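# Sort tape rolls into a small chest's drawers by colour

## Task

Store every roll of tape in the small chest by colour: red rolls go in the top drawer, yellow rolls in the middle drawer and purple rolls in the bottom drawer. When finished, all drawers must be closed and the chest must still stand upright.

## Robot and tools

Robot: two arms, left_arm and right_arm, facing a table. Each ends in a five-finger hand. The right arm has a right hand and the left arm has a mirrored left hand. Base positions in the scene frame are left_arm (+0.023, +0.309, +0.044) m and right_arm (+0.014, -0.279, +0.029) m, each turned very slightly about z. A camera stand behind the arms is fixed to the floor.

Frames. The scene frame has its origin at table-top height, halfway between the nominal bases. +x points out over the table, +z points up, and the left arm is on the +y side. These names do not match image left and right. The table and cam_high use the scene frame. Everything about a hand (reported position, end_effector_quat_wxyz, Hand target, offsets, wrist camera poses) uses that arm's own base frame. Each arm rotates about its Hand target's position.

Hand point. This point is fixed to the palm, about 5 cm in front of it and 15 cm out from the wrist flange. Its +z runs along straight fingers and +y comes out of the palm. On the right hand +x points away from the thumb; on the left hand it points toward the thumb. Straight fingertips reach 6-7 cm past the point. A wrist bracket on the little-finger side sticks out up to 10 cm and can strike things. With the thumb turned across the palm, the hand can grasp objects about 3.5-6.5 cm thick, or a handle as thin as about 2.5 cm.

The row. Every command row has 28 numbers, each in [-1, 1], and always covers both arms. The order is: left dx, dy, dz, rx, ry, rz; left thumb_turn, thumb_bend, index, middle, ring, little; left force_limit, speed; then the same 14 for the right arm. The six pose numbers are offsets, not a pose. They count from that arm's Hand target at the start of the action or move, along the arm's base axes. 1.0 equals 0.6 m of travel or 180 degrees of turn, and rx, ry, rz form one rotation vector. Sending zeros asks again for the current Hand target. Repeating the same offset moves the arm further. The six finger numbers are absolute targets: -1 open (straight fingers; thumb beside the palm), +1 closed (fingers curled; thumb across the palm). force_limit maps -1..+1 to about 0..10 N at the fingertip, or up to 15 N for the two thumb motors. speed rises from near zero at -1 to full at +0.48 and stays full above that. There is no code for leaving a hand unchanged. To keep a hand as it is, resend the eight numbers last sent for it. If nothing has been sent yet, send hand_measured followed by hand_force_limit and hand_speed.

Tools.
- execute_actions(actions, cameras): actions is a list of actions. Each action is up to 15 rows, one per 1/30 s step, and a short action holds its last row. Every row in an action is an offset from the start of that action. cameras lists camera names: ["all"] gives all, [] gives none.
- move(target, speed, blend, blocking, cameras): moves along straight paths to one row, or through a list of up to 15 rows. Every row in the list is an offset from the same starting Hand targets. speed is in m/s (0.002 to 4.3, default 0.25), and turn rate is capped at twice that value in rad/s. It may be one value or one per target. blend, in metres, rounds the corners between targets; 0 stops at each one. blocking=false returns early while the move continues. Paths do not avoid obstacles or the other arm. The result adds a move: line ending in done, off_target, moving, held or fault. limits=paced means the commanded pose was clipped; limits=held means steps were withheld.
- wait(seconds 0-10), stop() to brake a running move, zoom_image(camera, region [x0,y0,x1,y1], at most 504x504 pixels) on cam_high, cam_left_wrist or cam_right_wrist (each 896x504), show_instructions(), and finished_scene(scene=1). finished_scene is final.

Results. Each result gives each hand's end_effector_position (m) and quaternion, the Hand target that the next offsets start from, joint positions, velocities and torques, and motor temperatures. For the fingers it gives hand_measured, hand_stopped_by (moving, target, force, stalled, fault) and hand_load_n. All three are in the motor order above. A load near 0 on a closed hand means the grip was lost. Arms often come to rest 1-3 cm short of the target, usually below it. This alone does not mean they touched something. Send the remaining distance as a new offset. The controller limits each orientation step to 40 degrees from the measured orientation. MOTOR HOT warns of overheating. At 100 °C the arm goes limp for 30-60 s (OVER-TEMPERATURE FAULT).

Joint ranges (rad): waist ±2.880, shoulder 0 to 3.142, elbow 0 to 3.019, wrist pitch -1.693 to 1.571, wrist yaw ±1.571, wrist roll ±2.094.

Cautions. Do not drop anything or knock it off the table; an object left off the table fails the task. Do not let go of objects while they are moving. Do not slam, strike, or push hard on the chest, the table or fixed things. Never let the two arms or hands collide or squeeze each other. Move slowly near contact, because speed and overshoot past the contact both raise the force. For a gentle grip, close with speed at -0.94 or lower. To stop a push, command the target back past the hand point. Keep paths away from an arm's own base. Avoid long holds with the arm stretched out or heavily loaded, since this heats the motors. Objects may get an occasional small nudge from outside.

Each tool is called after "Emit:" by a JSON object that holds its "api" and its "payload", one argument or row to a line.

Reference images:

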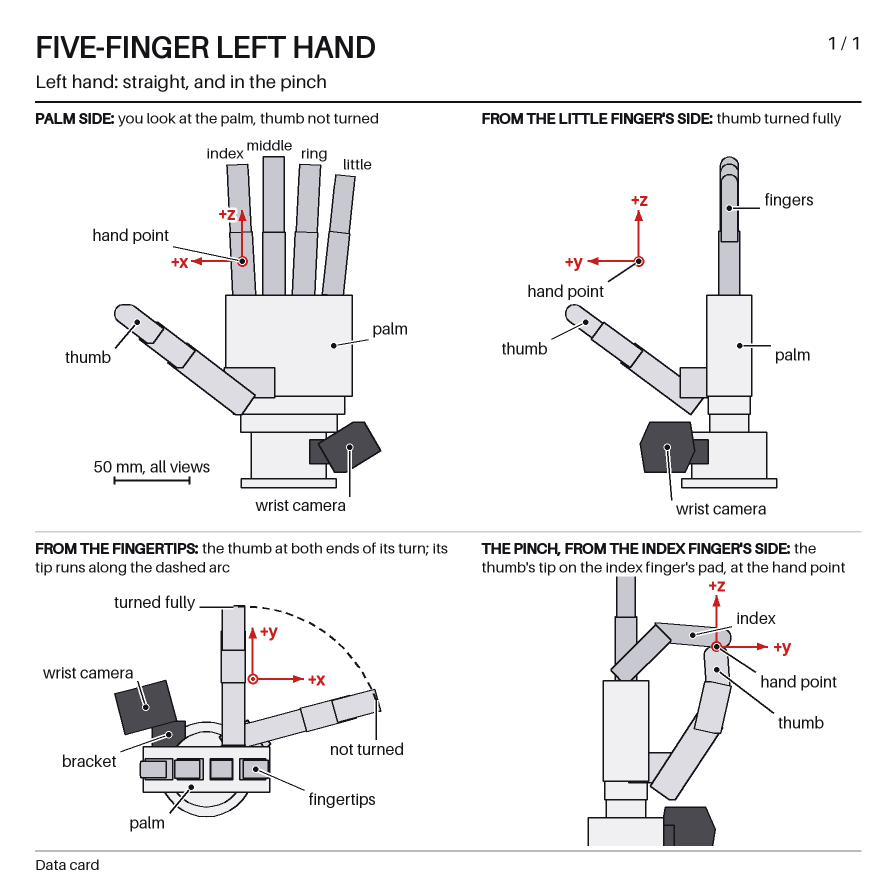

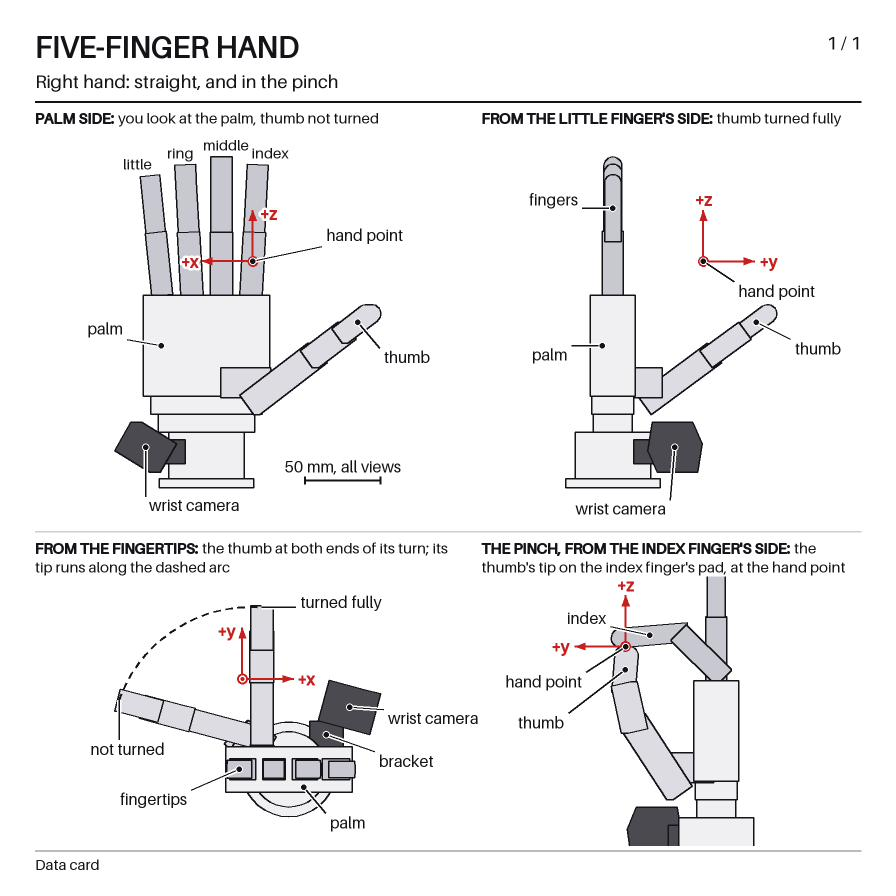

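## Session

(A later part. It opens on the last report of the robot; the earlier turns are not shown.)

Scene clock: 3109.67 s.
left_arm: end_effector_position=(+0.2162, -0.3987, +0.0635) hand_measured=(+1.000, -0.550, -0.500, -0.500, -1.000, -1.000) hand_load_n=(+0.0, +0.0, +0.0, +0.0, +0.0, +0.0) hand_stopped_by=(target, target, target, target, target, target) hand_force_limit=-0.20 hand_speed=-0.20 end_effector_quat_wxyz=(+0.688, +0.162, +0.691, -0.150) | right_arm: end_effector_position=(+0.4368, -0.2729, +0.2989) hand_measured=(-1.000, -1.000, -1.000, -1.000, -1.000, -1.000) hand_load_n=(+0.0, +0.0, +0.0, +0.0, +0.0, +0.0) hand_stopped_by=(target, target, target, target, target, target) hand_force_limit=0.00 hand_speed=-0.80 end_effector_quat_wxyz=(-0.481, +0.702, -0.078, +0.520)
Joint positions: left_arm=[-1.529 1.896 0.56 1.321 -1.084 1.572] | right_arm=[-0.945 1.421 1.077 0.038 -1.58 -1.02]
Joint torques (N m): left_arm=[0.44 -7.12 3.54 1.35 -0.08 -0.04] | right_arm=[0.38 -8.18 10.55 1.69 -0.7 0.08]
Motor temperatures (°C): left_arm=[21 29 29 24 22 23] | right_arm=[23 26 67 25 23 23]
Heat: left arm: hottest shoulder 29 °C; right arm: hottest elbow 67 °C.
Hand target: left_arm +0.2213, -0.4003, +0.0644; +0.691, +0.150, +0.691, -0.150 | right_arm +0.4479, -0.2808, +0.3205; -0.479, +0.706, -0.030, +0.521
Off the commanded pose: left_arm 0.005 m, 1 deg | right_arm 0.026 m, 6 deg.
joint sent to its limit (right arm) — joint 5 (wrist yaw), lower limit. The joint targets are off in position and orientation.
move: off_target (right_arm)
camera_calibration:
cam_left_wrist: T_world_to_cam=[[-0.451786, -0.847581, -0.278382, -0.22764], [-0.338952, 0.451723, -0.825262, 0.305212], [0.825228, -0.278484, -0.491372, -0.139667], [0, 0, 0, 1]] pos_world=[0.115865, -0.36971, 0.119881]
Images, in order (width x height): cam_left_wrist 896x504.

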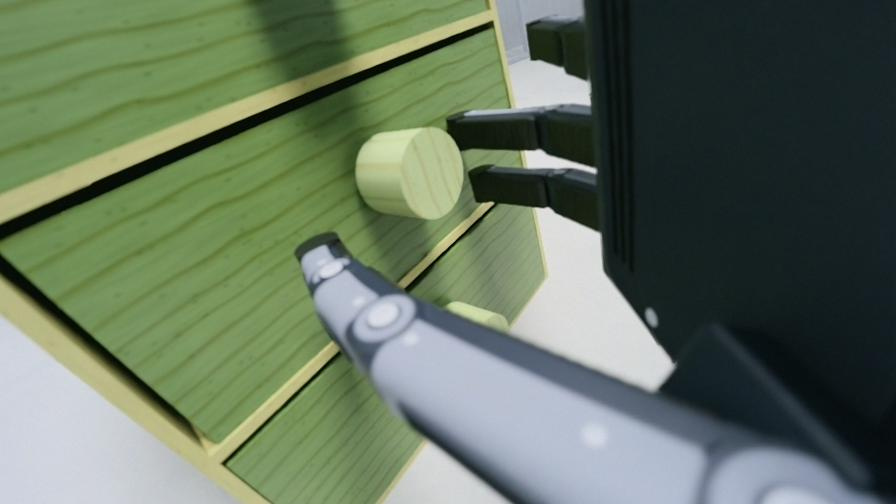

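Emit:
{"api": "move", "payload": {
  "target": [
    [-0.08,0.035,0,0,0,0,1,-0.55,-0.5,-0.5,-1,-1,-0.2,-0.2,0,0,0,0,0,0,-1,-1,-1,-1,-1,-1,0,-0.8],
    [-0.08,0.035,-0.118,0,0,0,1,-0.55,-0.5,-0.5,-1,-1,-0.2,-0.2,0,0,0,0,0,0,-1,-1,-1,-1,-1,-1,0,-0.8]
  ],
  "speed": [0.1,0.1],
  "blend": [0.005,0],
  "cameras": ["cam_left_wrist"]
}}

Scene clock: 3131.90 s.
left_arm: end_effector_position=(+0.1747, -0.3751, -0.0088) hand_measured=(+1.000, -0.550, -0.500, -0.500, -1.000, -1.000) hand_load_n=(+0.0, +0.0, +0.0, +0.0, +0.0, +0.0) hand_stopped_by=(target, target, target, target, target, target) hand_force_limit=-0.20 hand_speed=-0.20 end_effector_quat_wxyz=(+0.687, +0.157, +0.695, -0.144) | right_arm: end_effector_position=(+0.4368, -0.2729, +0.2989) hand_measured=(-1.000, -1.000, -1.000, -1.000, -1.000, -1.000) hand_load_n=(+0.0, +0.0, +0.0, +0.0, +0.0, +0.0) hand_stopped_by=(target, target, target, target, target, target) hand_force_limit=0.00 hand_speed=-0.80 end_effector_quat_wxyz=(-0.481, +0.702, -0.078, +0.520)
Joint positions: left_arm=[-1.646 2.154 0.556 1.555 -1.216 1.546] | right_arm=[-0.945 1.421 1.077 0.038 -1.58 -1.02]
Joint torques (N m): left_arm=[-1.2 -7.47 1.66 2.15 -0.14 0.15] | right_arm=[-0.03 -7.94 10.63 1.63 -0.67 0.01]
Motor temperatures (°C): left_arm=[21 30 29 24 21 23] | right_arm=[23 26 67 25 23 23]
Heat: left arm: hottest shoulder 30 °C; right arm: hottest elbow 67 °C.
Hand target: left_arm +0.1733, -0.3793, -0.0064; +0.691, +0.150, +0.691, -0.150 | right_arm +0.4479, -0.2808, +0.3205; -0.479, +0.706, -0.030, +0.521
Off the commanded pose: left_arm 0.005 m, 1 deg | right_arm 0.026 m, 6 deg.
joint sent to its limit (left arm) — joint 4 (wrist pitch), upper limit. The joint targets are off in position, not in orientation.
joint sent to its limit (right arm) — joint 5 (wrist yaw), lower limit. The joint targets are off in position and orientation.
move: off_target (right_arm)
camera_calibration:
cam_left_wrist: T_world_to_cam=[[-0.440372, -0.853486, -0.278629, -0.250665], [-0.351511, 0.449467, -0.82123, 0.22224], [0.826143, -0.263705, -0.497943, -0.129055], [0, 0, 0, 1]] pos_world=[0.0743517, -0.347861, 0.0484057]
Images, in order (width x height): cam_left_wrist 896x504.

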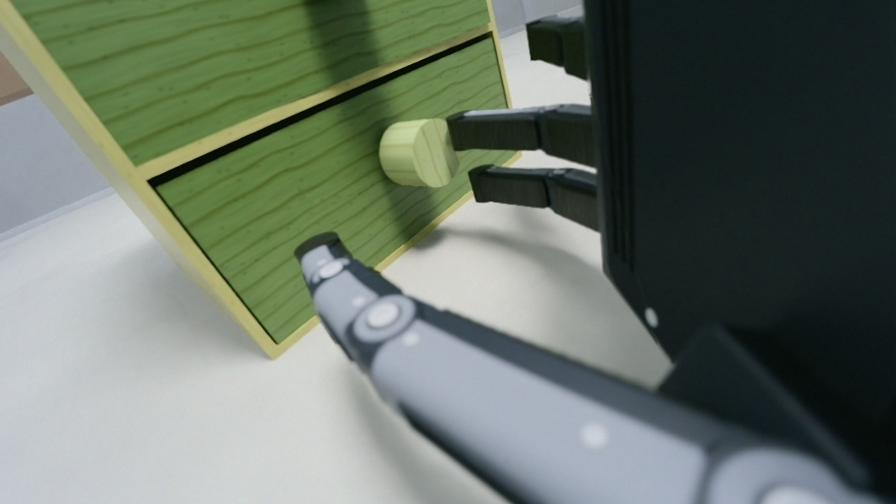

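Emit:
{"api": "move", "payload": {
  "target": [
    [0.0333,-0.027,0.004,0.0233,0.0503,0,1,-0.55,-0.5,-0.5,-1,-1,-0.2,-0.2,0,0,0,0,0,0,-1,-1,-1,-1,-1,-1,0,-0.8]
  ],
  "speed": [0.08],
  "cameras": ["cam_left_wrist"]
}}

Scene clock: 3158.50 s.
left_arm: end_effector_position=(+0.1893, -0.3846, -0.0135) hand_measured=(+1.000, -0.550, -0.500, -0.500, -1.000, -1.000) hand_load_n=(+0.0, +0.0, +0.0, +0.0, +0.0, +0.0) hand_stopped_by=(target, target, target, target, target, target) hand_force_limit=-0.20 hand_speed=-0.20 end_effector_quat_wxyz=(+0.625, +0.180, +0.749, -0.124) | right_arm: end_effector_position=(+0.4368, -0.2729, +0.2989) hand_measured=(-1.000, -1.000, -1.000, -1.000, -1.000, -1.000) hand_load_n=(-0.5, +0.0, +0.0, +0.0, +0.0, +0.0) hand_stopped_by=(target, target, target, target, target, target) hand_force_limit=0.00 hand_speed=-0.80 end_effector_quat_wxyz=(-0.481, +0.702, -0.078, +0.520)
Joint positions: left_arm=[-1.583 1.948 0.565 0.946 -1.113 1.215] | right_arm=[-0.945 1.421 1.077 0.038 -1.58 -1.02]
Joint torques (N m): left_arm=[0.79 -9.17 3.85 0.75 -0.14 -0.1] | right_arm=[0.15 -8.29 10.81 1.55 -0.67 0.11]
Motor temperatures (°C): left_arm=[21 30 28 24 21 23] | right_arm=[23 26 67 25 23 23]
Heat: left arm: hottest shoulder 30 °C; right arm: hottest elbow 67 °C.
Hand target: left_arm +0.1933, -0.3955, -0.0040; +0.628, +0.162, +0.749, -0.136 | right_arm +0.4479, -0.2808, +0.3205; -0.479, +0.706, -0.030, +0.521
Off the commanded pose: left_arm 0.015 m, 3 deg | right_arm 0.026 m, 6 deg.
joint sent to its limit (right arm) — joint 5 (wrist yaw), lower limit. The joint targets are off in position and orientation.
move: off_target (left_arm, right_arm)
camera_calibration:
cam_left_wrist: T_world_to_cam=[[-0.48634, -0.824069, -0.290488, -0.233802], [-0.462207, 0.524763, -0.714835, 0.279089], [0.741511, -0.213387, -0.636104, -0.112449], [0, 0, 0, 1]] pos_world=[0.0986716, -0.36312, 0.0600567]
Images, in order (width x height): cam_left_wrist 896x504.

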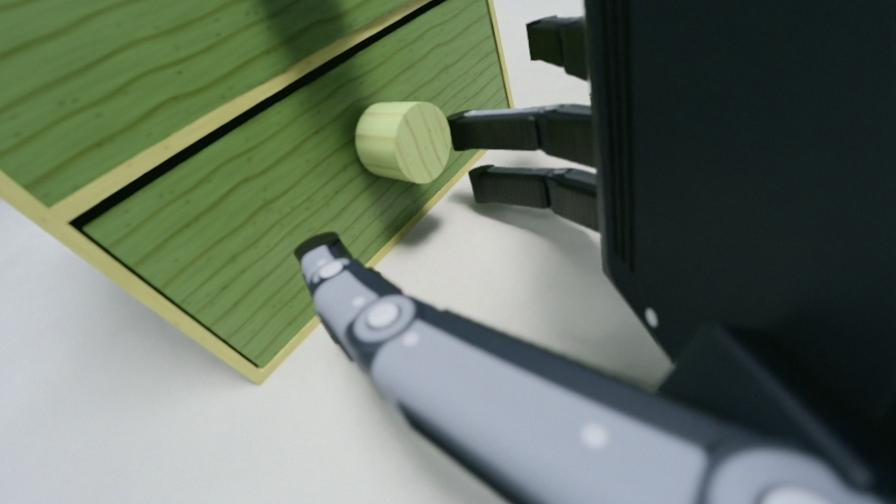

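Emit:
{"api": "move", "payload": {
  "target": [
    [0.018,-0.017,0.014,0,0,0,1,-0.55,-0.5,-0.5,-1,-1,-0.2,-0.2,0,0,0,0,0,0,-1,-1,-1,-1,-1,-1,0,-0.8]
  ],
  "speed": [0.08],
  "cameras": ["cam_left_wrist"]
}}

Scene clock: 3174.63 s.
left_arm: end_effector_position=(+0.2007, -0.3949, -0.0070) hand_measured=(+1.000, -0.550, -0.500, -0.500, -1.000, -1.000) hand_load_n=(+0.0, +0.0, +0.0, +0.0, +0.0, +0.0) hand_stopped_by=(target, target, target, target, target, target) hand_force_limit=-0.20 hand_speed=-0.20 end_effector_quat_wxyz=(+0.624, +0.170, +0.752, -0.130) | right_arm: end_effector_position=(+0.4368, -0.2729, +0.2989) hand_measured=(-1.000, -1.000, -1.000, -1.000, -1.000, -1.000) hand_load_n=(+0.0, +0.0, +0.0, +0.0, +0.0, +0.0) hand_stopped_by=(target, target, target, target, target, target) hand_force_limit=0.00 hand_speed=-0.80 end_effector_quat_wxyz=(-0.481, +0.702, -0.078, +0.520)
Joint positions: left_arm=[-1.551 1.932 0.589 0.926 -1.087 1.215] | right_arm=[-0.945 1.421 1.077 0.038 -1.58 -1.02]
Joint torques (N m): left_arm=[0.79 -9.23 4.22 0.77 -0.13 0.13] | right_arm=[0.73 -7.59 10.89 1.66 -0.63 0.03]
Motor temperatures (°C): left_arm=[21 30 29 24 21 23] | right_arm=[23 26 67 25 23 23]
Heat: left arm: hottest shoulder 30 °C; right arm: hottest elbow 67 °C.
Hand target: left_arm +0.2041, -0.4057, +0.0044; +0.628, +0.162, +0.749, -0.136 | right_arm +0.4479, -0.2808, +0.3205; -0.479, +0.706, -0.030, +0.521
Off the commanded pose: left_arm 0.016 m, 1 deg | right_arm 0.026 m, 6 deg.
joint sent to its limit (right arm) — joint 5 (wrist yaw), lower limit. The joint targets are off in position and orientation.
move: off_target (left_arm, right_arm)
camera_calibration:
cam_left_wrist: T_world_to_cam=[[-0.482273, -0.834187, -0.267477, -0.239523], [-0.47429, 0.50535, -0.720881, 0.289145], [0.73652, -0.2208, -0.639364, -0.120908], [0, 0, 0, 1]] pos_world=[0.110675, -0.372623, 0.0670682]
Images, in order (width x height): cam_left_wrist 896x504.

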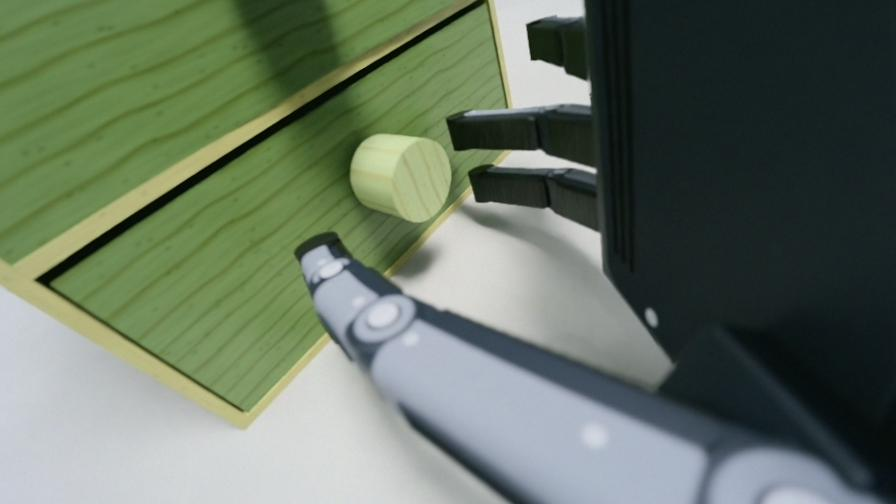

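Emit:
{"api": "move", "payload": {
  "target": [
    [0.0217,-0.0117,0.0033,0,0,0,1,-0.55,-0.5,-0.5,-1,-1,-0.2,-0.2,0,0,0,0,0,0,-1,-1,-1,-1,-1,-1,0,-0.8]
  ],
  "speed": [0.08],
  "cameras": ["cam_left_wrist"]
}}

Scene clock: 3187.67 s.
left_arm: end_effector_position=(+0.2124, -0.4021, -0.0045) hand_measured=(+1.000, -0.550, -0.500, -0.500, -1.000, -1.000) hand_load_n=(+0.0, +0.0, +0.5, +0.0, +0.0, +0.0) hand_stopped_by=(target, target, target, target, target, target) hand_force_limit=-0.20 hand_speed=-0.20 end_effector_quat_wxyz=(+0.623, +0.171, +0.752, -0.130) | right_arm: end_effector_position=(+0.4368, -0.2729, +0.2989) hand_measured=(-1.000, -1.000, -1.000, -1.000, -1.000, -1.000) hand_load_n=(+0.0, +0.0, +0.0, +0.0, +0.0, -0.5) hand_stopped_by=(target, target, target, target, target, target) hand_force_limit=0.00 hand_speed=-0.80 end_effector_quat_wxyz=(-0.481, +0.702, -0.078, +0.520)
Joint positions: left_arm=[-1.52 1.932 0.608 0.926 -1.057 1.238] | right_arm=[-0.945 1.421 1.077 0.038 -1.58 -1.02]
Joint torques (N m): left_arm=[0.79 -9.05 4.44 1.05 -0.15 0.16] | right_arm=[-0.03 -8.41 10.7 1.52 -0.68 0.06]
Motor temperatures (°C): left_arm=[21 30 29 24 21 23] | right_arm=[23 26 67 25 23 23]
Heat: left arm: hottest shoulder 30 °C; right arm: hottest elbow 67 °C.
Hand target: left_arm +0.2171, -0.4127, +0.0064; +0.628, +0.162, +0.749, -0.136 | right_arm +0.4479, -0.2808, +0.3205; -0.479, +0.706, -0.030, +0.521
Off the commanded pose: left_arm 0.016 m, 1 deg | right_arm 0.026 m, 6 deg.
joint sent to its limit (right arm) — joint 5 (wrist yaw), lower limit. The joint targets are off in position and orientation.
move: off_target (left_arm, right_arm)
camera_calibration:
cam_left_wrist: T_world_to_cam=[[-0.484479, -0.83277, -0.267908, -0.23827], [-0.474798, 0.507533, -0.719011, 0.301093], [0.734743, -0.221144, -0.641287, -0.129238], [0, 0, 0, 1]] pos_world=[0.122479, -0.379819, 0.0697762]
Images, in order (width x height): cam_left_wrist 896x504.

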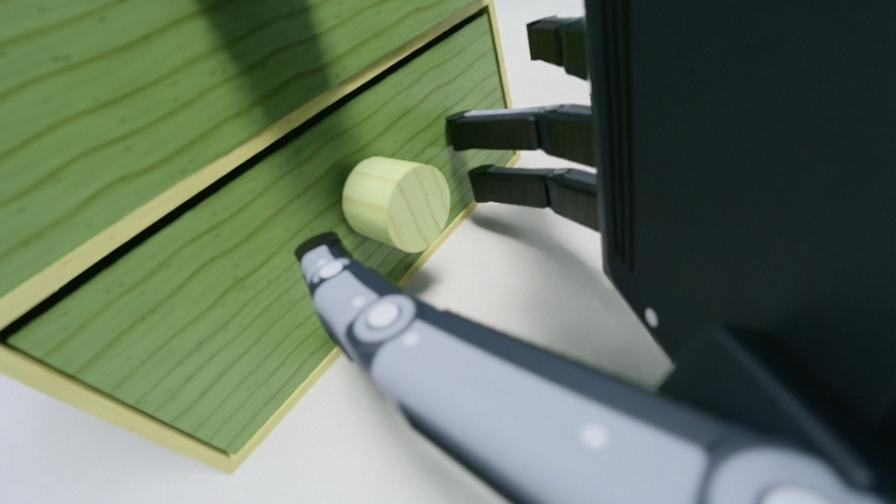

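Emit:
{"api": "move", "payload": {
  "target": [
    [0,0,0,0,0,0,1,-0.1,0.1,0.1,-1,-1,-0.2,-0.6,0,0,0,0,0,0,-1,-1,-1,-1,-1,-1,0,-0.8]
  ],
  "speed": [0.08],
  "cameras": ["cam_left_wrist"]
}}

Scene clock: 3194.27 s.
left_arm: end_effector_position=(+0.2084, -0.4068, -0.0045) hand_measured=(+1.000, -0.330, +0.010, -0.064, -1.000, -1.000) hand_load_n=(+0.5, +8.0, +8.0, +5.5, +0.0, +0.0) hand_stopped_by=(target, force, force, force, target, target) hand_force_limit=-0.20 hand_speed=-0.60 end_effector_quat_wxyz=(+0.621, +0.176, +0.752, -0.137) | right_arm: end_effector_position=(+0.4368, -0.2729, +0.2989) hand_measured=(-1.000, -1.000, -1.000, -1.000, -1.000, -1.000) hand_load_n=(+0.0, +0.0, +0.0, +0.0, +0.0, +0.0) hand_stopped_by=(target, target, target, target, target, target) hand_force_limit=0.00 hand_speed=-0.80 end_effector_quat_wxyz=(-0.481, +0.702, -0.078, +0.520)
Joint positions: left_arm=[-1.529 1.932 0.611 0.926 -1.049 1.238] | right_arm=[-0.945 1.421 1.077 0.038 -1.58 -1.02]
Joint torques (N m): left_arm=[0.79 -9.11 4.25 1.05 -0.45 0.15] | right_arm=[0.67 -8.47 10.73 1.83 -0.66 0.04]
Motor temperatures (°C): left_arm=[21 30 29 24 21 23] | right_arm=[23 26 67 25 23 23]
Heat: left arm: hottest shoulder 30 °C; right arm: hottest elbow 67 °C.
Hand target: left_arm +0.2171, -0.4127, +0.0064; +0.628, +0.162, +0.749, -0.136 | right_arm +0.4479, -0.2808, +0.3205; -0.479, +0.706, -0.030, +0.521
Off the commanded pose: left_arm 0.015 m, 2 deg | right_arm 0.026 m, 6 deg.
joint sent to its limit (right arm) — joint 5 (wrist yaw), lower limit. The joint targets are off in position and orientation.
move: off_target (left_arm, right_arm)
camera_calibration:
cam_left_wrist: T_world_to_cam=[[-0.498689, -0.825633, -0.263893, -0.238247], [-0.468516, 0.512902, -0.719322, 0.302512], [0.729247, -0.23508, -0.642601, -0.131886], [0, 0, 0, 1]] pos_world=[0.119098, -0.382867, 0.0699814]
Images, in order (width x height): cam_left_wrist 896x504.

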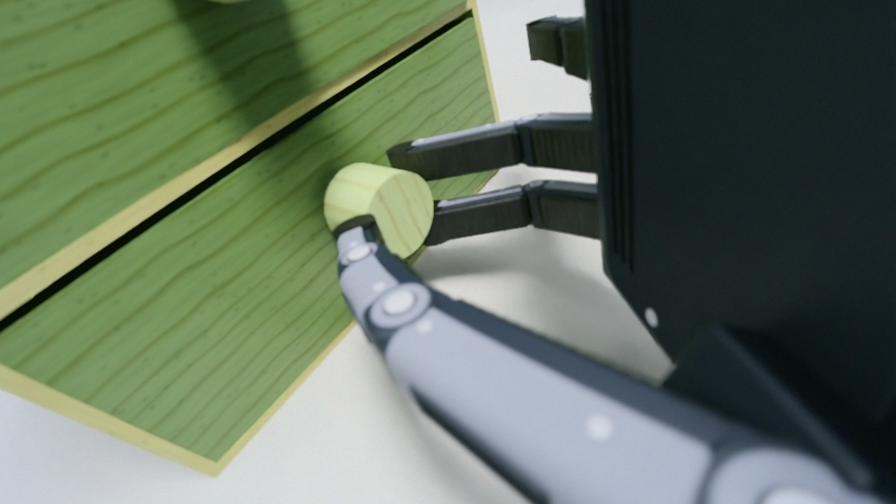

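Emit:
{"api": "move", "payload": {
  "target": [
    [-0.19,-0.06,-0.003,0,0,0,1,-0.1,0.1,0.1,-1,-1,-0.2,-0.6,0,0,0,0,0,0,-1,-1,-1,-1,-1,-1,0,-0.8]
  ],
  "speed": [0.06],
  "cameras": ["cam_left_wrist"]
}}

Scene clock: 3206.50 s.
left_arm: end_effector_position=(+0.1068, -0.4360, -0.0031) hand_measured=(+1.000, -0.326, +0.010, -0.064, -1.000, -1.000) hand_load_n=(+0.0, +0.0, +0.0, +0.0, +0.0, +0.0) hand_stopped_by=(target, force, force, force, target, target) hand_force_limit=-0.20 hand_speed=-0.60 end_effector_quat_wxyz=(+0.627, +0.176, +0.749, -0.124) | right_arm: end_effector_position=(+0.4368, -0.2729, +0.2989) hand_measured=(-1.000, -1.000, -1.000, -1.000, -1.000, -1.000) hand_load_n=(+0.0, +0.0, +0.0, +0.0, +0.0, +0.0) hand_stopped_by=(target, target, target, target, target, target) hand_force_limit=0.00 hand_speed=-0.80 end_effector_quat_wxyz=(-0.481, +0.702, -0.078, +0.520)
Joint positions: left_arm=[-1.778 1.932 0.761 0.462 -1.285 0.917] | right_arm=[-0.945 1.421 1.077 0.038 -1.58 -1.02]
Joint torques (N m): left_arm=[-1.03 -9.41 5.55 0.5 -0.72 -0.1] | right_arm=[1.67 -7.82 11.07 1.72 -0.7 0.04]
Motor temperatures (°C): left_arm=[21 30 29 24 22 23] | right_arm=[23 26 67 25 23 23]
Heat: left arm: hottest shoulder 30 °C; right arm: hottest elbow 67 °C.
Hand target: left_arm +0.1031, -0.4487, +0.0046; +0.628, +0.162, +0.749, -0.136 | right_arm +0.4479, -0.2808, +0.3205; -0.479, +0.706, -0.030, +0.521
Off the commanded pose: left_arm 0.015 m, 2 deg | right_arm 0.026 m, 6 deg.
joint sent to its limit (right arm) — joint 5 (wrist yaw), lower limit. The joint targets are off in position and orientation.
move: off_target (left_arm, right_arm)
camera_calibration:
cam_left_wrist: T_world_to_cam=[[-0.480763, -0.829249, -0.284978, -0.316139], [-0.464994, 0.516648, -0.718926, 0.272145], [0.743402, -0.213121, -0.633981, -0.0556992], [0, 0, 0, 1]] pos_world=[0.0159645, -0.414632, 0.0702473]
Images, in order (width x height): cam_left_wrist 896x504.

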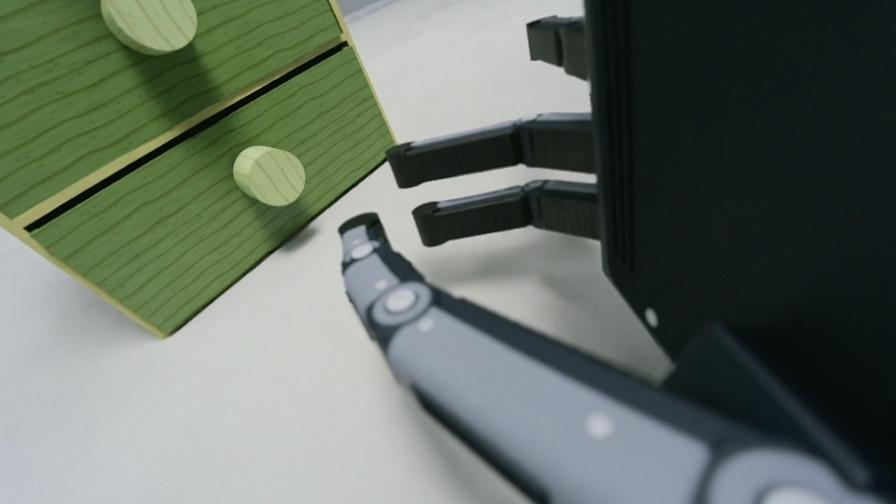

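Emit:
{"api": "move", "payload": {
  "target": [
    [0.0,0.0,0.0,0,0,0,1,-0.55,-0.5,-0.5,-1,-1,-0.2,0.2,0,0,0,0,0,0,-1,-1,-1,-1,-1,-1,0,-0.8],
    [0.1,0.0695,0.003,0,0,0,1,-0.55,-0.5,-0.5,-1,-1,-0.2,0.2,0,0,0,0,0,0,-1,-1,-1,-1,-1,-1,0,-0.8]
  ],
  "speed": [0.06,0.1],
  "cameras": ["cam_left_wrist"]
}}

Scene clock: 3228.33 s.
left_arm: end_effector_position=(+0.1618, -0.4021, -0.0016) hand_measured=(+1.000, -0.550, -0.500, -0.500, -1.000, -1.000) hand_load_n=(+0.0, +0.0, +0.0, +0.0, +0.0, +0.0) hand_stopped_by=(target, target, target, target, target, target) hand_force_limit=-0.20 hand_speed=0.20 end_effector_quat_wxyz=(+0.624, +0.171, +0.752, -0.125) | right_arm: end_effector_position=(+0.4368, -0.2729, +0.2989) hand_measured=(-1.000, -1.000, -1.000, -1.000, -1.000, -1.000) hand_load_n=(+0.0, -0.5, +0.0, +0.0, +0.0, +0.0) hand_stopped_by=(target, target, target, target, target, target) hand_force_limit=0.00 hand_speed=-0.80 end_effector_quat_wxyz=(-0.481, +0.702, -0.078, +0.520)
Joint positions: left_arm=[-1.653 1.901 0.623 0.753 -1.184 1.104] | right_arm=[-0.945 1.421 1.077 0.038 -1.58 -1.02]
Joint torques (N m): left_arm=[0.5 -8.88 3.02 2.09 -0.21 0.16] | right_arm=[0.32 -7.65 10.69 1.73 -0.64 0.1]
Motor temperatures (°C): left_arm=[21 30 29 24 22 23] | right_arm=[23 26 67 25 23 23]
Heat: left arm: hottest shoulder 30 °C; right arm: hottest elbow 67 °C.
Hand target: left_arm +0.1631, -0.4070, +0.0064; +0.628, +0.162, +0.749, -0.136 | right_arm +0.4479, -0.2808, +0.3205; -0.479, +0.706, -0.030, +0.521
Off the commanded pose: left_arm 0.009 m, 2 deg | right_arm 0.026 m, 6 deg.
joint sent to its limit (right arm) — joint 5 (wrist yaw), lower limit. The joint targets are off in position and orientation.
move: off_target (right_arm)
camera_calibration:
cam_left_wrist: T_world_to_cam=[[-0.477998, -0.833925, -0.275839, -0.263473], [-0.474635, 0.509468, -0.71775, 0.279892], [0.73908, -0.21216, -0.639334, -0.0873529], [0, 0, 0, 1]] pos_world=[0.0714678, -0.380845, 0.0723687]
Images, in order (width x height): cam_left_wrist 896x504.

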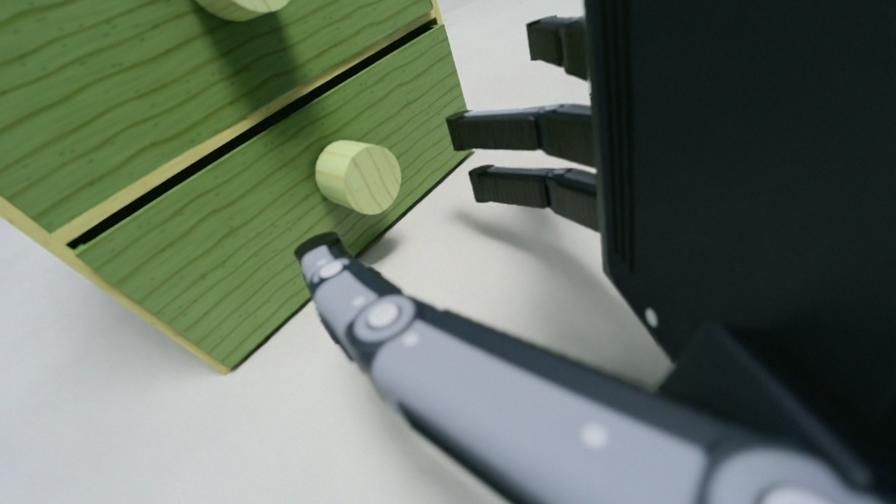

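Emit:
{"api": "move", "payload": {
  "target": [
    [0.076,0.001,-0.002,0,0,0,1,-0.55,-0.5,-0.5,-1,-1,-0.2,0.2,0,0,0,0,0,0,-1,-1,-1,-1,-1,-1,0,-0.8]
  ],
  "speed": [0.08],
  "cameras": ["cam_left_wrist"]
}}

Scene clock: 3255.10 s.
left_arm: end_effector_position=(+0.2062, -0.4047, +0.0035) hand_measured=(+1.000, -0.550, -0.500, -0.500, -1.000, -1.000) hand_load_n=(+0.0, +0.0, +0.5, +0.0, +0.0, +0.0) hand_stopped_by=(target, target, target, target, target, target) hand_force_limit=-0.20 hand_speed=0.20 end_effector_quat_wxyz=(+0.624, +0.165, +0.752, -0.133) | right_arm: end_effector_position=(+0.4368, -0.2729, +0.2989) hand_measured=(-1.000, -1.000, -1.000, -1.000, -1.000, -1.000) hand_load_n=(+0.0, +0.0, +0.0, +0.0, +0.0, +0.0) hand_stopped_by=(target, target, target, target, target, target) hand_force_limit=0.00 hand_speed=-0.80 end_effector_quat_wxyz=(-0.481, +0.702, -0.078, +0.520)
Joint positions: left_arm=[-1.537 1.906 0.612 0.891 -1.077 1.22] | right_arm=[-0.945 1.421 1.077 0.038 -1.58 -1.02]
Joint torques (N m): left_arm=[0.62 -7.53 2.95 2.25 -0.12 0.16] | right_arm=[0.5 -7.88 10.66 1.59 -0.68 0.1]
Motor temperatures (°C): left_arm=[21 30 29 24 22 23] | right_arm=[23 26 67 25 23 23]
Heat: left arm: hottest shoulder 30 °C; right arm: hottest elbow 67 °C.
Hand target: left_arm +0.2087, -0.4064, +0.0052; +0.628, +0.162, +0.749, -0.136 | right_arm +0.4479, -0.2808, +0.3205; -0.479, +0.706, -0.030, +0.521
Off the commanded pose: left_arm 0.003 m, 1 deg | right_arm 0.026 m, 6 deg.
joint sent to its limit (right arm) — joint 5 (wrist yaw), lower limit. The joint targets are off in position and orientation.
move: off_target (right_arm)
camera_calibration:
cam_left_wrist: T_world_to_cam=[[-0.480274, -0.838211, -0.258338, -0.244298], [-0.477243, 0.496843, -0.724835, 0.30142], [0.735918, -0.224829, -0.638652, -0.121825], [0, 0, 0, 1]] pos_world=[0.116174, -0.381922, 0.0775646]
Images, in order (width x height): cam_left_wrist 896x504.

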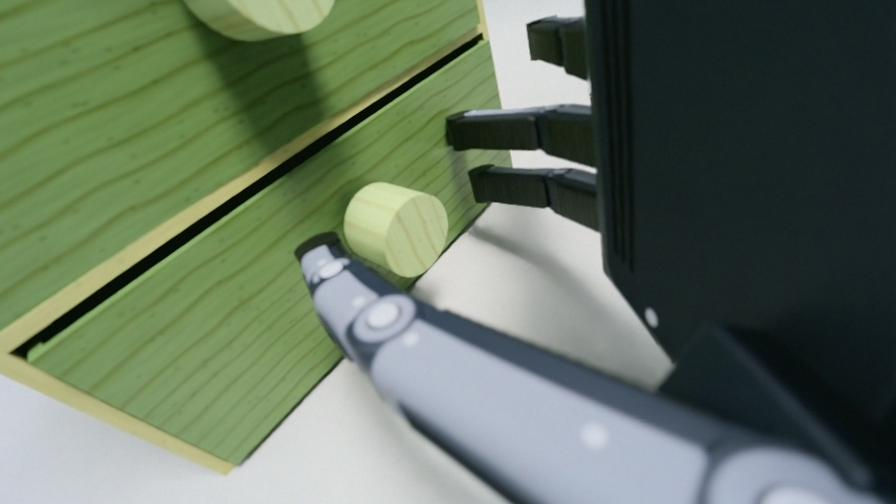

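Emit:
{"api": "move", "payload": {
  "target": [
    [-0.002,0.01,-0.018,0,0,0,1,-0.55,-0.5,-0.5,-1,-1,-0.2,0.2,0,0,0,0,0,0,-1,-1,-1,-1,-1,-1,0,-0.8]
  ],
  "speed": [0.08],
  "cameras": ["cam_left_wrist"]
}}

Scene clock: 3264.50 s.
left_arm: end_effector_position=(+0.2041, -0.3989, -0.0079) hand_measured=(+1.000, -0.550, -0.500, -0.500, -1.000, -1.000) hand_load_n=(+0.5, +0.0, +0.0, +0.0, +0.0, +0.0) hand_stopped_by=(target, target, target, target, target, target) hand_force_limit=-0.20 hand_speed=0.20 end_effector_quat_wxyz=(+0.624, +0.168, +0.752, -0.133) | right_arm: end_effector_position=(+0.4368, -0.2729, +0.2989) hand_measured=(-1.000, -1.000, -1.000, -1.000, -1.000, -1.000) hand_load_n=(+0.0, +0.0, +0.0, +0.0, +0.0, +0.0) hand_stopped_by=(target, target, target, target, target, target) hand_force_limit=0.00 hand_speed=-0.80 end_effector_quat_wxyz=(-0.481, +0.702, -0.078, +0.520)
Joint positions: left_arm=[-1.541 1.939 0.599 0.936 -1.077 1.22] | right_arm=[-0.945 1.421 1.077 0.038 -1.58 -1.02]
Joint velocities: left_arm=[within noise] | right_arm=[-0.005 -0.005 -0.007 -0.046 -0.037 -0.007]
Joint torques (N m): left_arm=[0.44 -7.47 2.7 2.25 -0.22 0.14] | right_arm=[0.26 -8.06 10.82 1.5 -0.68 0.09]
Motor temperatures (°C): left_arm=[21 30 29 24 21 23] | right_arm=[23 26 67 25 23 23]
Heat: left arm: hottest shoulder 30 °C; right arm: hottest elbow 67 °C.
Hand target: left_arm +0.2075, -0.4004, -0.0056; +0.628, +0.162, +0.749, -0.136 | right_arm +0.4479, -0.2808, +0.3205; -0.479, +0.706, -0.030, +0.521
Off the commanded pose: left_arm 0.004 m, 1 deg | right_arm 0.026 m, 6 deg.
joint sent to its limit (right arm) — joint 5 (wrist yaw), lower limit. The joint targets are off in position and orientation.
move: off_target (right_arm)
camera_calibration:
cam_left_wrist: T_world_to_cam=[[-0.484121, -0.835203, -0.260887, -0.241507], [-0.474996, 0.501253, -0.723273, 0.290569], [0.73485, -0.226232, -0.639386, -0.126663], [0, 0, 0, 1]] pos_world=[0.114178, -0.376011, 0.0661678]
Images, in order (width x height): cam_left_wrist 896x504.

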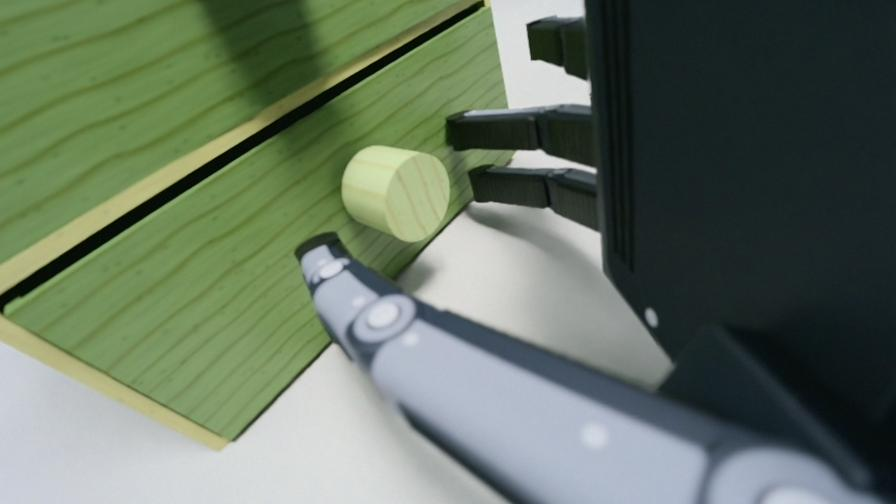

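Emit:
{"api": "move", "payload": {
  "target": [
    [0.004,0,0,0,0,0,1,-0.1,0.12,0.12,-1,-1,0.1,-0.6,0,0,0,0,0,0,-1,-1,-1,-1,-1,-1,0,-0.8]
  ],
  "speed": [0.08],
  "cameras": ["cam_left_wrist"]
}}

Scene clock: 3274.00 s.
left_arm: end_effector_position=(+0.2015, -0.4023, -0.0108) hand_measured=(+1.000, -0.100, +0.120, -0.068, -1.000, -1.000) hand_load_n=(+0.0, +0.0, +1.5, +0.0, +0.0, +0.0) hand_stopped_by=(target, target, target, force, target, target) hand_force_limit=0.10 hand_speed=-0.60 end_effector_quat_wxyz=(+0.620, +0.175, +0.752, -0.139) | right_arm: end_effector_position=(+0.4368, -0.2729, +0.2989) hand_measured=(-1.000, -1.000, -1.000, -1.000, -1.000, -1.000) hand_load_n=(-0.5, +0.0, +0.0, +0.0, +0.0, +0.0) hand_stopped_by=(target, target, target, target, target, target) hand_force_limit=0.00 hand_speed=-0.80 end_effector_quat_wxyz=(-0.481, +0.702, -0.078, +0.520)
Joint positions: left_arm=[-1.546 1.945 0.599 0.942 -1.061 1.221] | right_arm=[-0.945 1.421 1.077 0.038 -1.58 -1.02]
Joint torques (N m): left_arm=[0.85 -8 2.7 2.22 -0.61 0.18] | right_arm=[1.2 -8 10.67 1.77 -0.65 0.02]
Motor temperatures (°C): left_arm=[21 30 28 24 22 23] | right_arm=[23 26 67 25 23 23]
Heat: left arm: hottest shoulder 30 °C; right arm: hottest elbow 67 °C.
Hand target: left_arm +0.2099, -0.4004, -0.0056; +0.628, +0.162, +0.749, -0.136 | right_arm +0.4479, -0.2808, +0.3205; -0.479, +0.706, -0.030, +0.521
Off the commanded pose: left_arm 0.010 m, 2 deg | right_arm 0.026 m, 6 deg.
joint sent to its limit (right arm) — joint 5 (wrist yaw), lower limit. The joint targets are off in position and orientation.
move: off_target (right_arm)
camera_calibration:
cam_left_wrist: T_world_to_cam=[[-0.501321, -0.825537, -0.259164, -0.238976], [-0.46933, 0.511071, -0.720094, 0.291916], [0.726916, -0.239365, -0.64366, -0.131106], [0, 0, 0, 1]] pos_world=[0.112504, -0.377855, 0.0638855]
Images, in order (width x height): cam_left_wrist 896x504.

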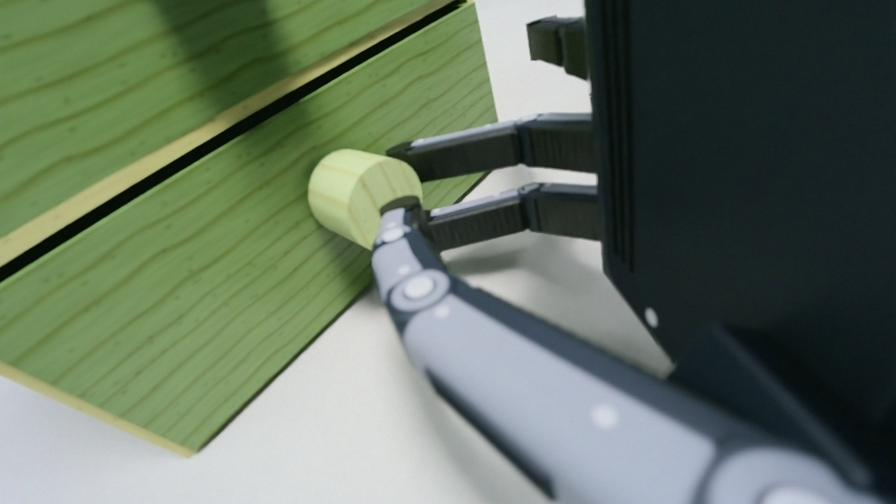

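Emit:
{"api": "move", "payload": {
  "target": [
    [0,0,0,0,0,0,1,-0.55,-0.5,-0.5,-1,-1,-0.2,0.1,0,0,0,0,0,0,-1,-1,-1,-1,-1,-1,0,-0.8],
    [0.007,0.0075,0.004,0,0,0,1,-0.55,-0.5,-0.5,-1,-1,-0.2,0.1,0,0,0,0,0,0,-1,-1,-1,-1,-1,-1,0,-0.8]
  ],
  "speed": [0.08,0.05],
  "cameras": ["cam_left_wrist"]
}}

Scene clock: 3305.63 s.
left_arm: end_effector_position=(+0.2041, -0.3972, -0.0110) hand_measured=(+1.000, -0.550, -0.500, -0.500, -1.000, -1.000) hand_load_n=(+0.0, +0.0, +0.0, +0.0, +0.0, +0.5) hand_stopped_by=(target, target, target, target, target, target) hand_force_limit=-0.20 hand_speed=0.10 end_effector_quat_wxyz=(+0.621, +0.177, +0.751, -0.135) | right_arm: end_effector_position=(+0.4368, -0.2729, +0.2989) hand_measured=(-1.000, -1.000, -1.000, -1.000, -1.000, -1.000) hand_load_n=(+0.0, +0.0, +0.0, +0.0, +0.0, +0.0) hand_stopped_by=(target, target, target, target, target, target) hand_force_limit=0.00 hand_speed=-0.80 end_effector_quat_wxyz=(-0.481, +0.702, -0.078, +0.520)
Joint positions: left_arm=[-1.54 1.945 0.588 0.954 -1.06 1.232] | right_arm=[-0.945 1.421 1.077 0.038 -1.58 -1.02]
Joint torques (N m): left_arm=[1.26 -8.7 2.41 2.21 -0.22 0.16] | right_arm=[-0.09 -7.59 10.71 1.5 -0.64 0.07]
Motor temperatures (°C): left_arm=[21 30 28 24 22 23] | right_arm=[23 26 67 25 23 23]
Heat: left arm: hottest shoulder 30 °C; right arm: hottest elbow 67 °C.
Hand target: left_arm +0.2141, -0.3959, -0.0032; +0.628, +0.162, +0.749, -0.136 | right_arm +0.4479, -0.2808, +0.3205; -0.479, +0.706, -0.030, +0.521
Off the commanded pose: left_arm 0.013 m, 2 deg | right_arm 0.026 m, 6 deg.
joint sent to its limit (right arm) — joint 5 (wrist yaw), lower limit. The joint targets are off in position and orientation.
move: off_target (left_arm, right_arm)
camera_calibration:
cam_left_wrist: T_world_to_cam=[[-0.498082, -0.824758, -0.267747, -0.233981], [-0.46778, 0.515556, -0.717903, 0.291823], [0.730135, -0.232328, -0.642594, -0.129742], [0, 0, 0, 1]] pos_world=[0.114697, -0.373572, 0.0634816]
Images, in order (width x height): cam_left_wrist 896x504.

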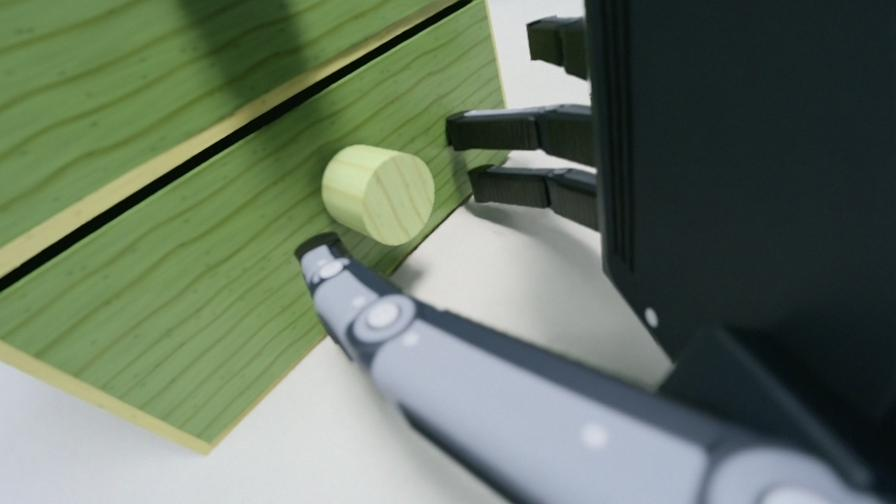

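Emit:
{"api": "move", "payload": {
  "target": [
    [0.005,0.016,0.013,0,0,0,1,-0.55,-0.5,-0.5,-1,-1,-0.2,0.1,0,0,0,0,0,0,-1,-1,-1,-1,-1,-1,0,-0.8]
  ],
  "speed": [0.06],
  "cameras": ["cam_left_wrist"]
}}

Scene clock: 3320.17 s.
left_arm: end_effector_position=(+0.2062, -0.3873, -0.0082) hand_measured=(+1.000, -0.550, -0.500, -0.500, -1.000, -1.000) hand_load_n=(+0.5, +0.0, -0.5, +1.0, +0.0, -0.5) hand_stopped_by=(target, target, target, target, target, target) hand_force_limit=-0.20 hand_speed=0.10 end_effector_quat_wxyz=(+0.619, +0.182, +0.753, -0.133) | right_arm: end_effector_position=(+0.4368, -0.2729, +0.2989) hand_measured=(-1.000, -1.000, -1.000, -1.000, -1.000, -1.000) hand_load_n=(+0.0, +0.0, +0.0, +0.0, +0.0, +0.0) hand_stopped_by=(target, target, target, target, target, target) hand_force_limit=0.00 hand_speed=-0.80 end_effector_quat_wxyz=(-0.481, +0.702, -0.078, +0.520)
Joint positions: left_arm=[-1.532 1.922 0.559 0.954 -1.048 1.236] | right_arm=[-0.945 1.421 1.077 0.038 -1.58 -1.02]
Joint torques (N m): left_arm=[1.44 -9.23 2.35 2.24 -0.38 0.19] | right_arm=[0.09 -7.53 10.61 1.65 -0.59 0.05]
Motor temperatures (°C): left_arm=[21 30 28 24 22 23] | right_arm=[23 26 67 25 23 23]
Heat: left arm: hottest shoulder 30 °C; right arm: hottest elbow 67 °C.
Hand target: left_arm +0.2171, -0.3863, +0.0046; +0.628, +0.162, +0.749, -0.136 | right_arm +0.4479, -0.2808, +0.3205; -0.479, +0.706, -0.030, +0.521
Off the commanded pose: left_arm 0.017 m, 3 deg | right_arm 0.026 m, 6 deg.
joint sent to its limit (right arm) — joint 5 (wrist yaw), lower limit. The joint targets are off in position and orientation.
move: off_target (left_arm, right_arm)
camera_calibration:
cam_left_wrist: T_world_to_cam=[[-0.502602, -0.8198, -0.274442, -0.221142], [-0.46767, 0.524816, -0.711233, 0.293341], [0.727101, -0.229119, -0.64717, -0.12538], [0, 0, 0, 1]] pos_world=[0.117205, -0.363969, 0.0668012]
Images, in order (width x height): cam_left_wrist 896x504.

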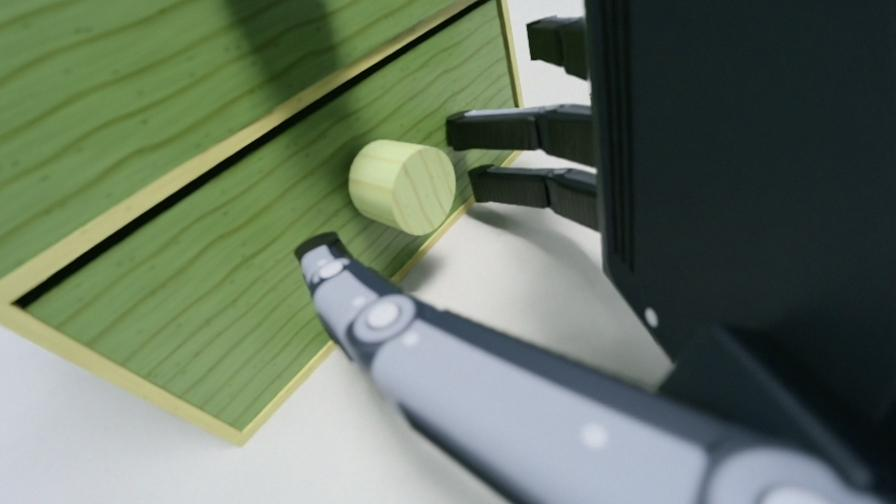

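Emit:
{"api": "move", "payload": {
  "target": [
    [0.013,-0.004,0.010,0,0,0,1,-0.55,-0.5,-0.5,-1,-1,-0.2,0.1,0,0,0,0,0,0,-1,-1,-1,-1,-1,-1,0,-0.8]
  ],
  "speed": [0.06],
  "cameras": ["cam_left_wrist"]
}}

Scene clock: 3334.67 s.
left_arm: end_effector_position=(+0.2081, -0.3894, -0.0069) hand_measured=(+1.000, -0.550, -0.500, -0.500, -1.000, -1.000) hand_load_n=(+0.0, +0.0, +0.0, +0.0, +0.0, +0.0) hand_stopped_by=(target, target, target, target, target, target) hand_force_limit=-0.20 hand_speed=0.10 end_effector_quat_wxyz=(+0.615, +0.186, +0.753, -0.138) | right_arm: end_effector_position=(+0.4368, -0.2729, +0.2989) hand_measured=(-1.000, -1.000, -1.000, -1.000, -1.000, -1.000) hand_load_n=(+0.0, +0.0, +0.0, +0.0, +0.0, +0.0) hand_stopped_by=(target, target, target, target, target, target) hand_force_limit=0.00 hand_speed=-0.80 end_effector_quat_wxyz=(-0.481, +0.702, -0.078, +0.520)
Joint positions: left_arm=[-1.525 1.913 0.556 0.953 -1.025 1.241] | right_arm=[-0.945 1.421 1.077 0.038 -1.58 -1.02]
Joint torques (N m): left_arm=[2.67 -9.82 3 1.87 -0.55 0.28] | right_arm=[0.97 -8.06 10.89 1.65 -0.74 0.04]
Motor temperatures (°C): left_arm=[21 30 28 24 22 23] | right_arm=[23 26 67 25 23 23]
Heat: left arm: hottest shoulder 30 °C; right arm: hottest elbow 67 °C.
Hand target: left_arm +0.2249, -0.3887, +0.0106; +0.628, +0.162, +0.749, -0.136 | right_arm +0.4479, -0.2808, +0.3205; -0.479, +0.706, -0.030, +0.521
Off the commanded pose: left_arm 0.024 m, 3 deg | right_arm 0.026 m, 6 deg.
joint sent to its limit (right arm) — joint 5 (wrist yaw), lower limit. The joint targets are off in position and orientation.
move: off_target (left_arm, right_arm)
camera_calibration:
cam_left_wrist: T_world_to_cam=[[-0.51628, -0.812705, -0.270122, -0.215962], [-0.464984, 0.530872, -0.708495, 0.298004], [0.719197, -0.240179, -0.651973, -0.129112], [0, 0, 0, 1]] pos_world=[0.119927, -0.364725, 0.068621]
Images, in order (width x height): cam_left_wrist 896x504.

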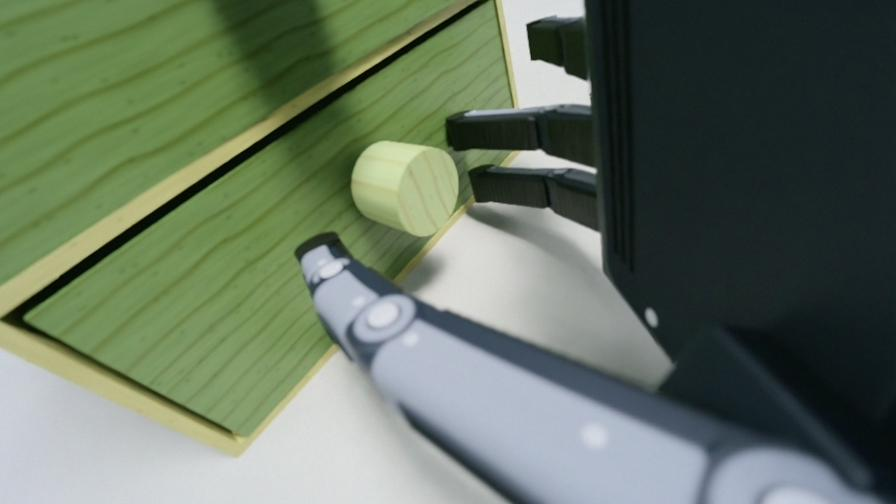

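Emit:
{"api": "move", "payload": {
  "target": [
    [-0.07,0.022,-0.012,0,0,0,1,-0.55,-0.5,-0.5,-1,-1,-0.2,0.1,0,0,0,0,0,0,-1,-1,-1,-1,-1,-1,0,-0.8],
    [-0.07,0.022,-0.012,0,0,0,1,-0.65,-0.7,-0.7,-1,-1,-0.2,0.1,0,0,0,0,0,0,-1,-1,-1,-1,-1,-1,0,-0.8]
  ],
  "speed": [0.06,0.06],
  "cameras": ["cam_left_wrist"]
}}

Scene clock: 3381.37 s.
left_arm: end_effector_position=(+0.1846, -0.3730, -0.0030) hand_measured=(+1.000, -0.650, -0.700, -0.700, -1.000, -1.000) hand_load_n=(+0.5, +0.0, +0.0, +0.0, +0.0, +0.0) hand_stopped_by=(target, target, target, target, target, target) hand_force_limit=-0.20 hand_speed=0.10 end_effector_quat_wxyz=(+0.627, +0.171, +0.749, -0.129) | right_arm: end_effector_position=(+0.4368, -0.2729, +0.2989) hand_measured=(-1.000, -1.000, -1.000, -1.000, -1.000, -1.000) hand_load_n=(+0.0, +0.0, +0.0, +0.0, +0.0, +0.0) hand_stopped_by=(target, target, target, target, target, target) hand_force_limit=0.00 hand_speed=-0.80 end_effector_quat_wxyz=(-0.481, +0.702, -0.078, +0.520)
Joint positions: left_arm=[-1.597 1.898 0.53 0.926 -1.132 1.187] | right_arm=[-0.945 1.421 1.077 0.038 -1.58 -1.02]
Joint torques (N m): left_arm=[-1.26 -8.64 2.44 0.75 -0.48 -0.1] | right_arm=[1.03 -8.29 10.67 1.57 -0.6 0.06]
Motor temperatures (°C): left_arm=[21 30 28 24 22 23] | right_arm=[23 26 68 25 23 23]
Heat: left arm: hottest shoulder 30 °C; right arm: hottest elbow 68 °C.
Hand target: left_arm +0.1829, -0.3755, +0.0034; +0.628, +0.162, +0.749, -0.136 | right_arm +0.4479, -0.2808, +0.3205; -0.479, +0.706, -0.030, +0.521
Off the commanded pose: left_arm 0.007 m, 1 deg | right_arm 0.026 m, 6 deg.
joint sent to its limit (right arm) — joint 5 (wrist yaw), lower limit. The joint targets are off in position and orientation.
move: off_target (right_arm)
camera_calibration:
cam_left_wrist: T_world_to_cam=[[-0.480738, -0.833567, -0.272134, -0.22809], [-0.468714, 0.506573, -0.723665, 0.272741], [0.741079, -0.22034, -0.634233, -0.102258], [0, 0, 0, 1]] pos_world=[0.0939675, -0.350823, 0.0704472]
Images, in order (width x height): cam_left_wrist 896x504.

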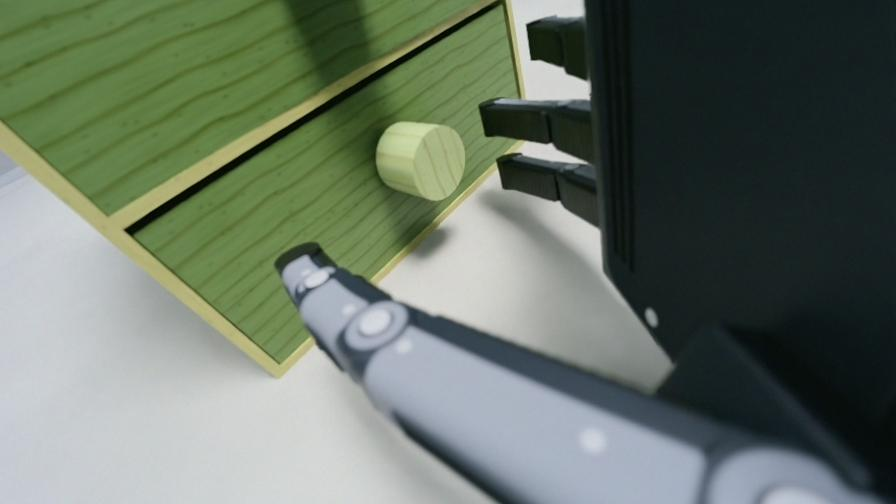

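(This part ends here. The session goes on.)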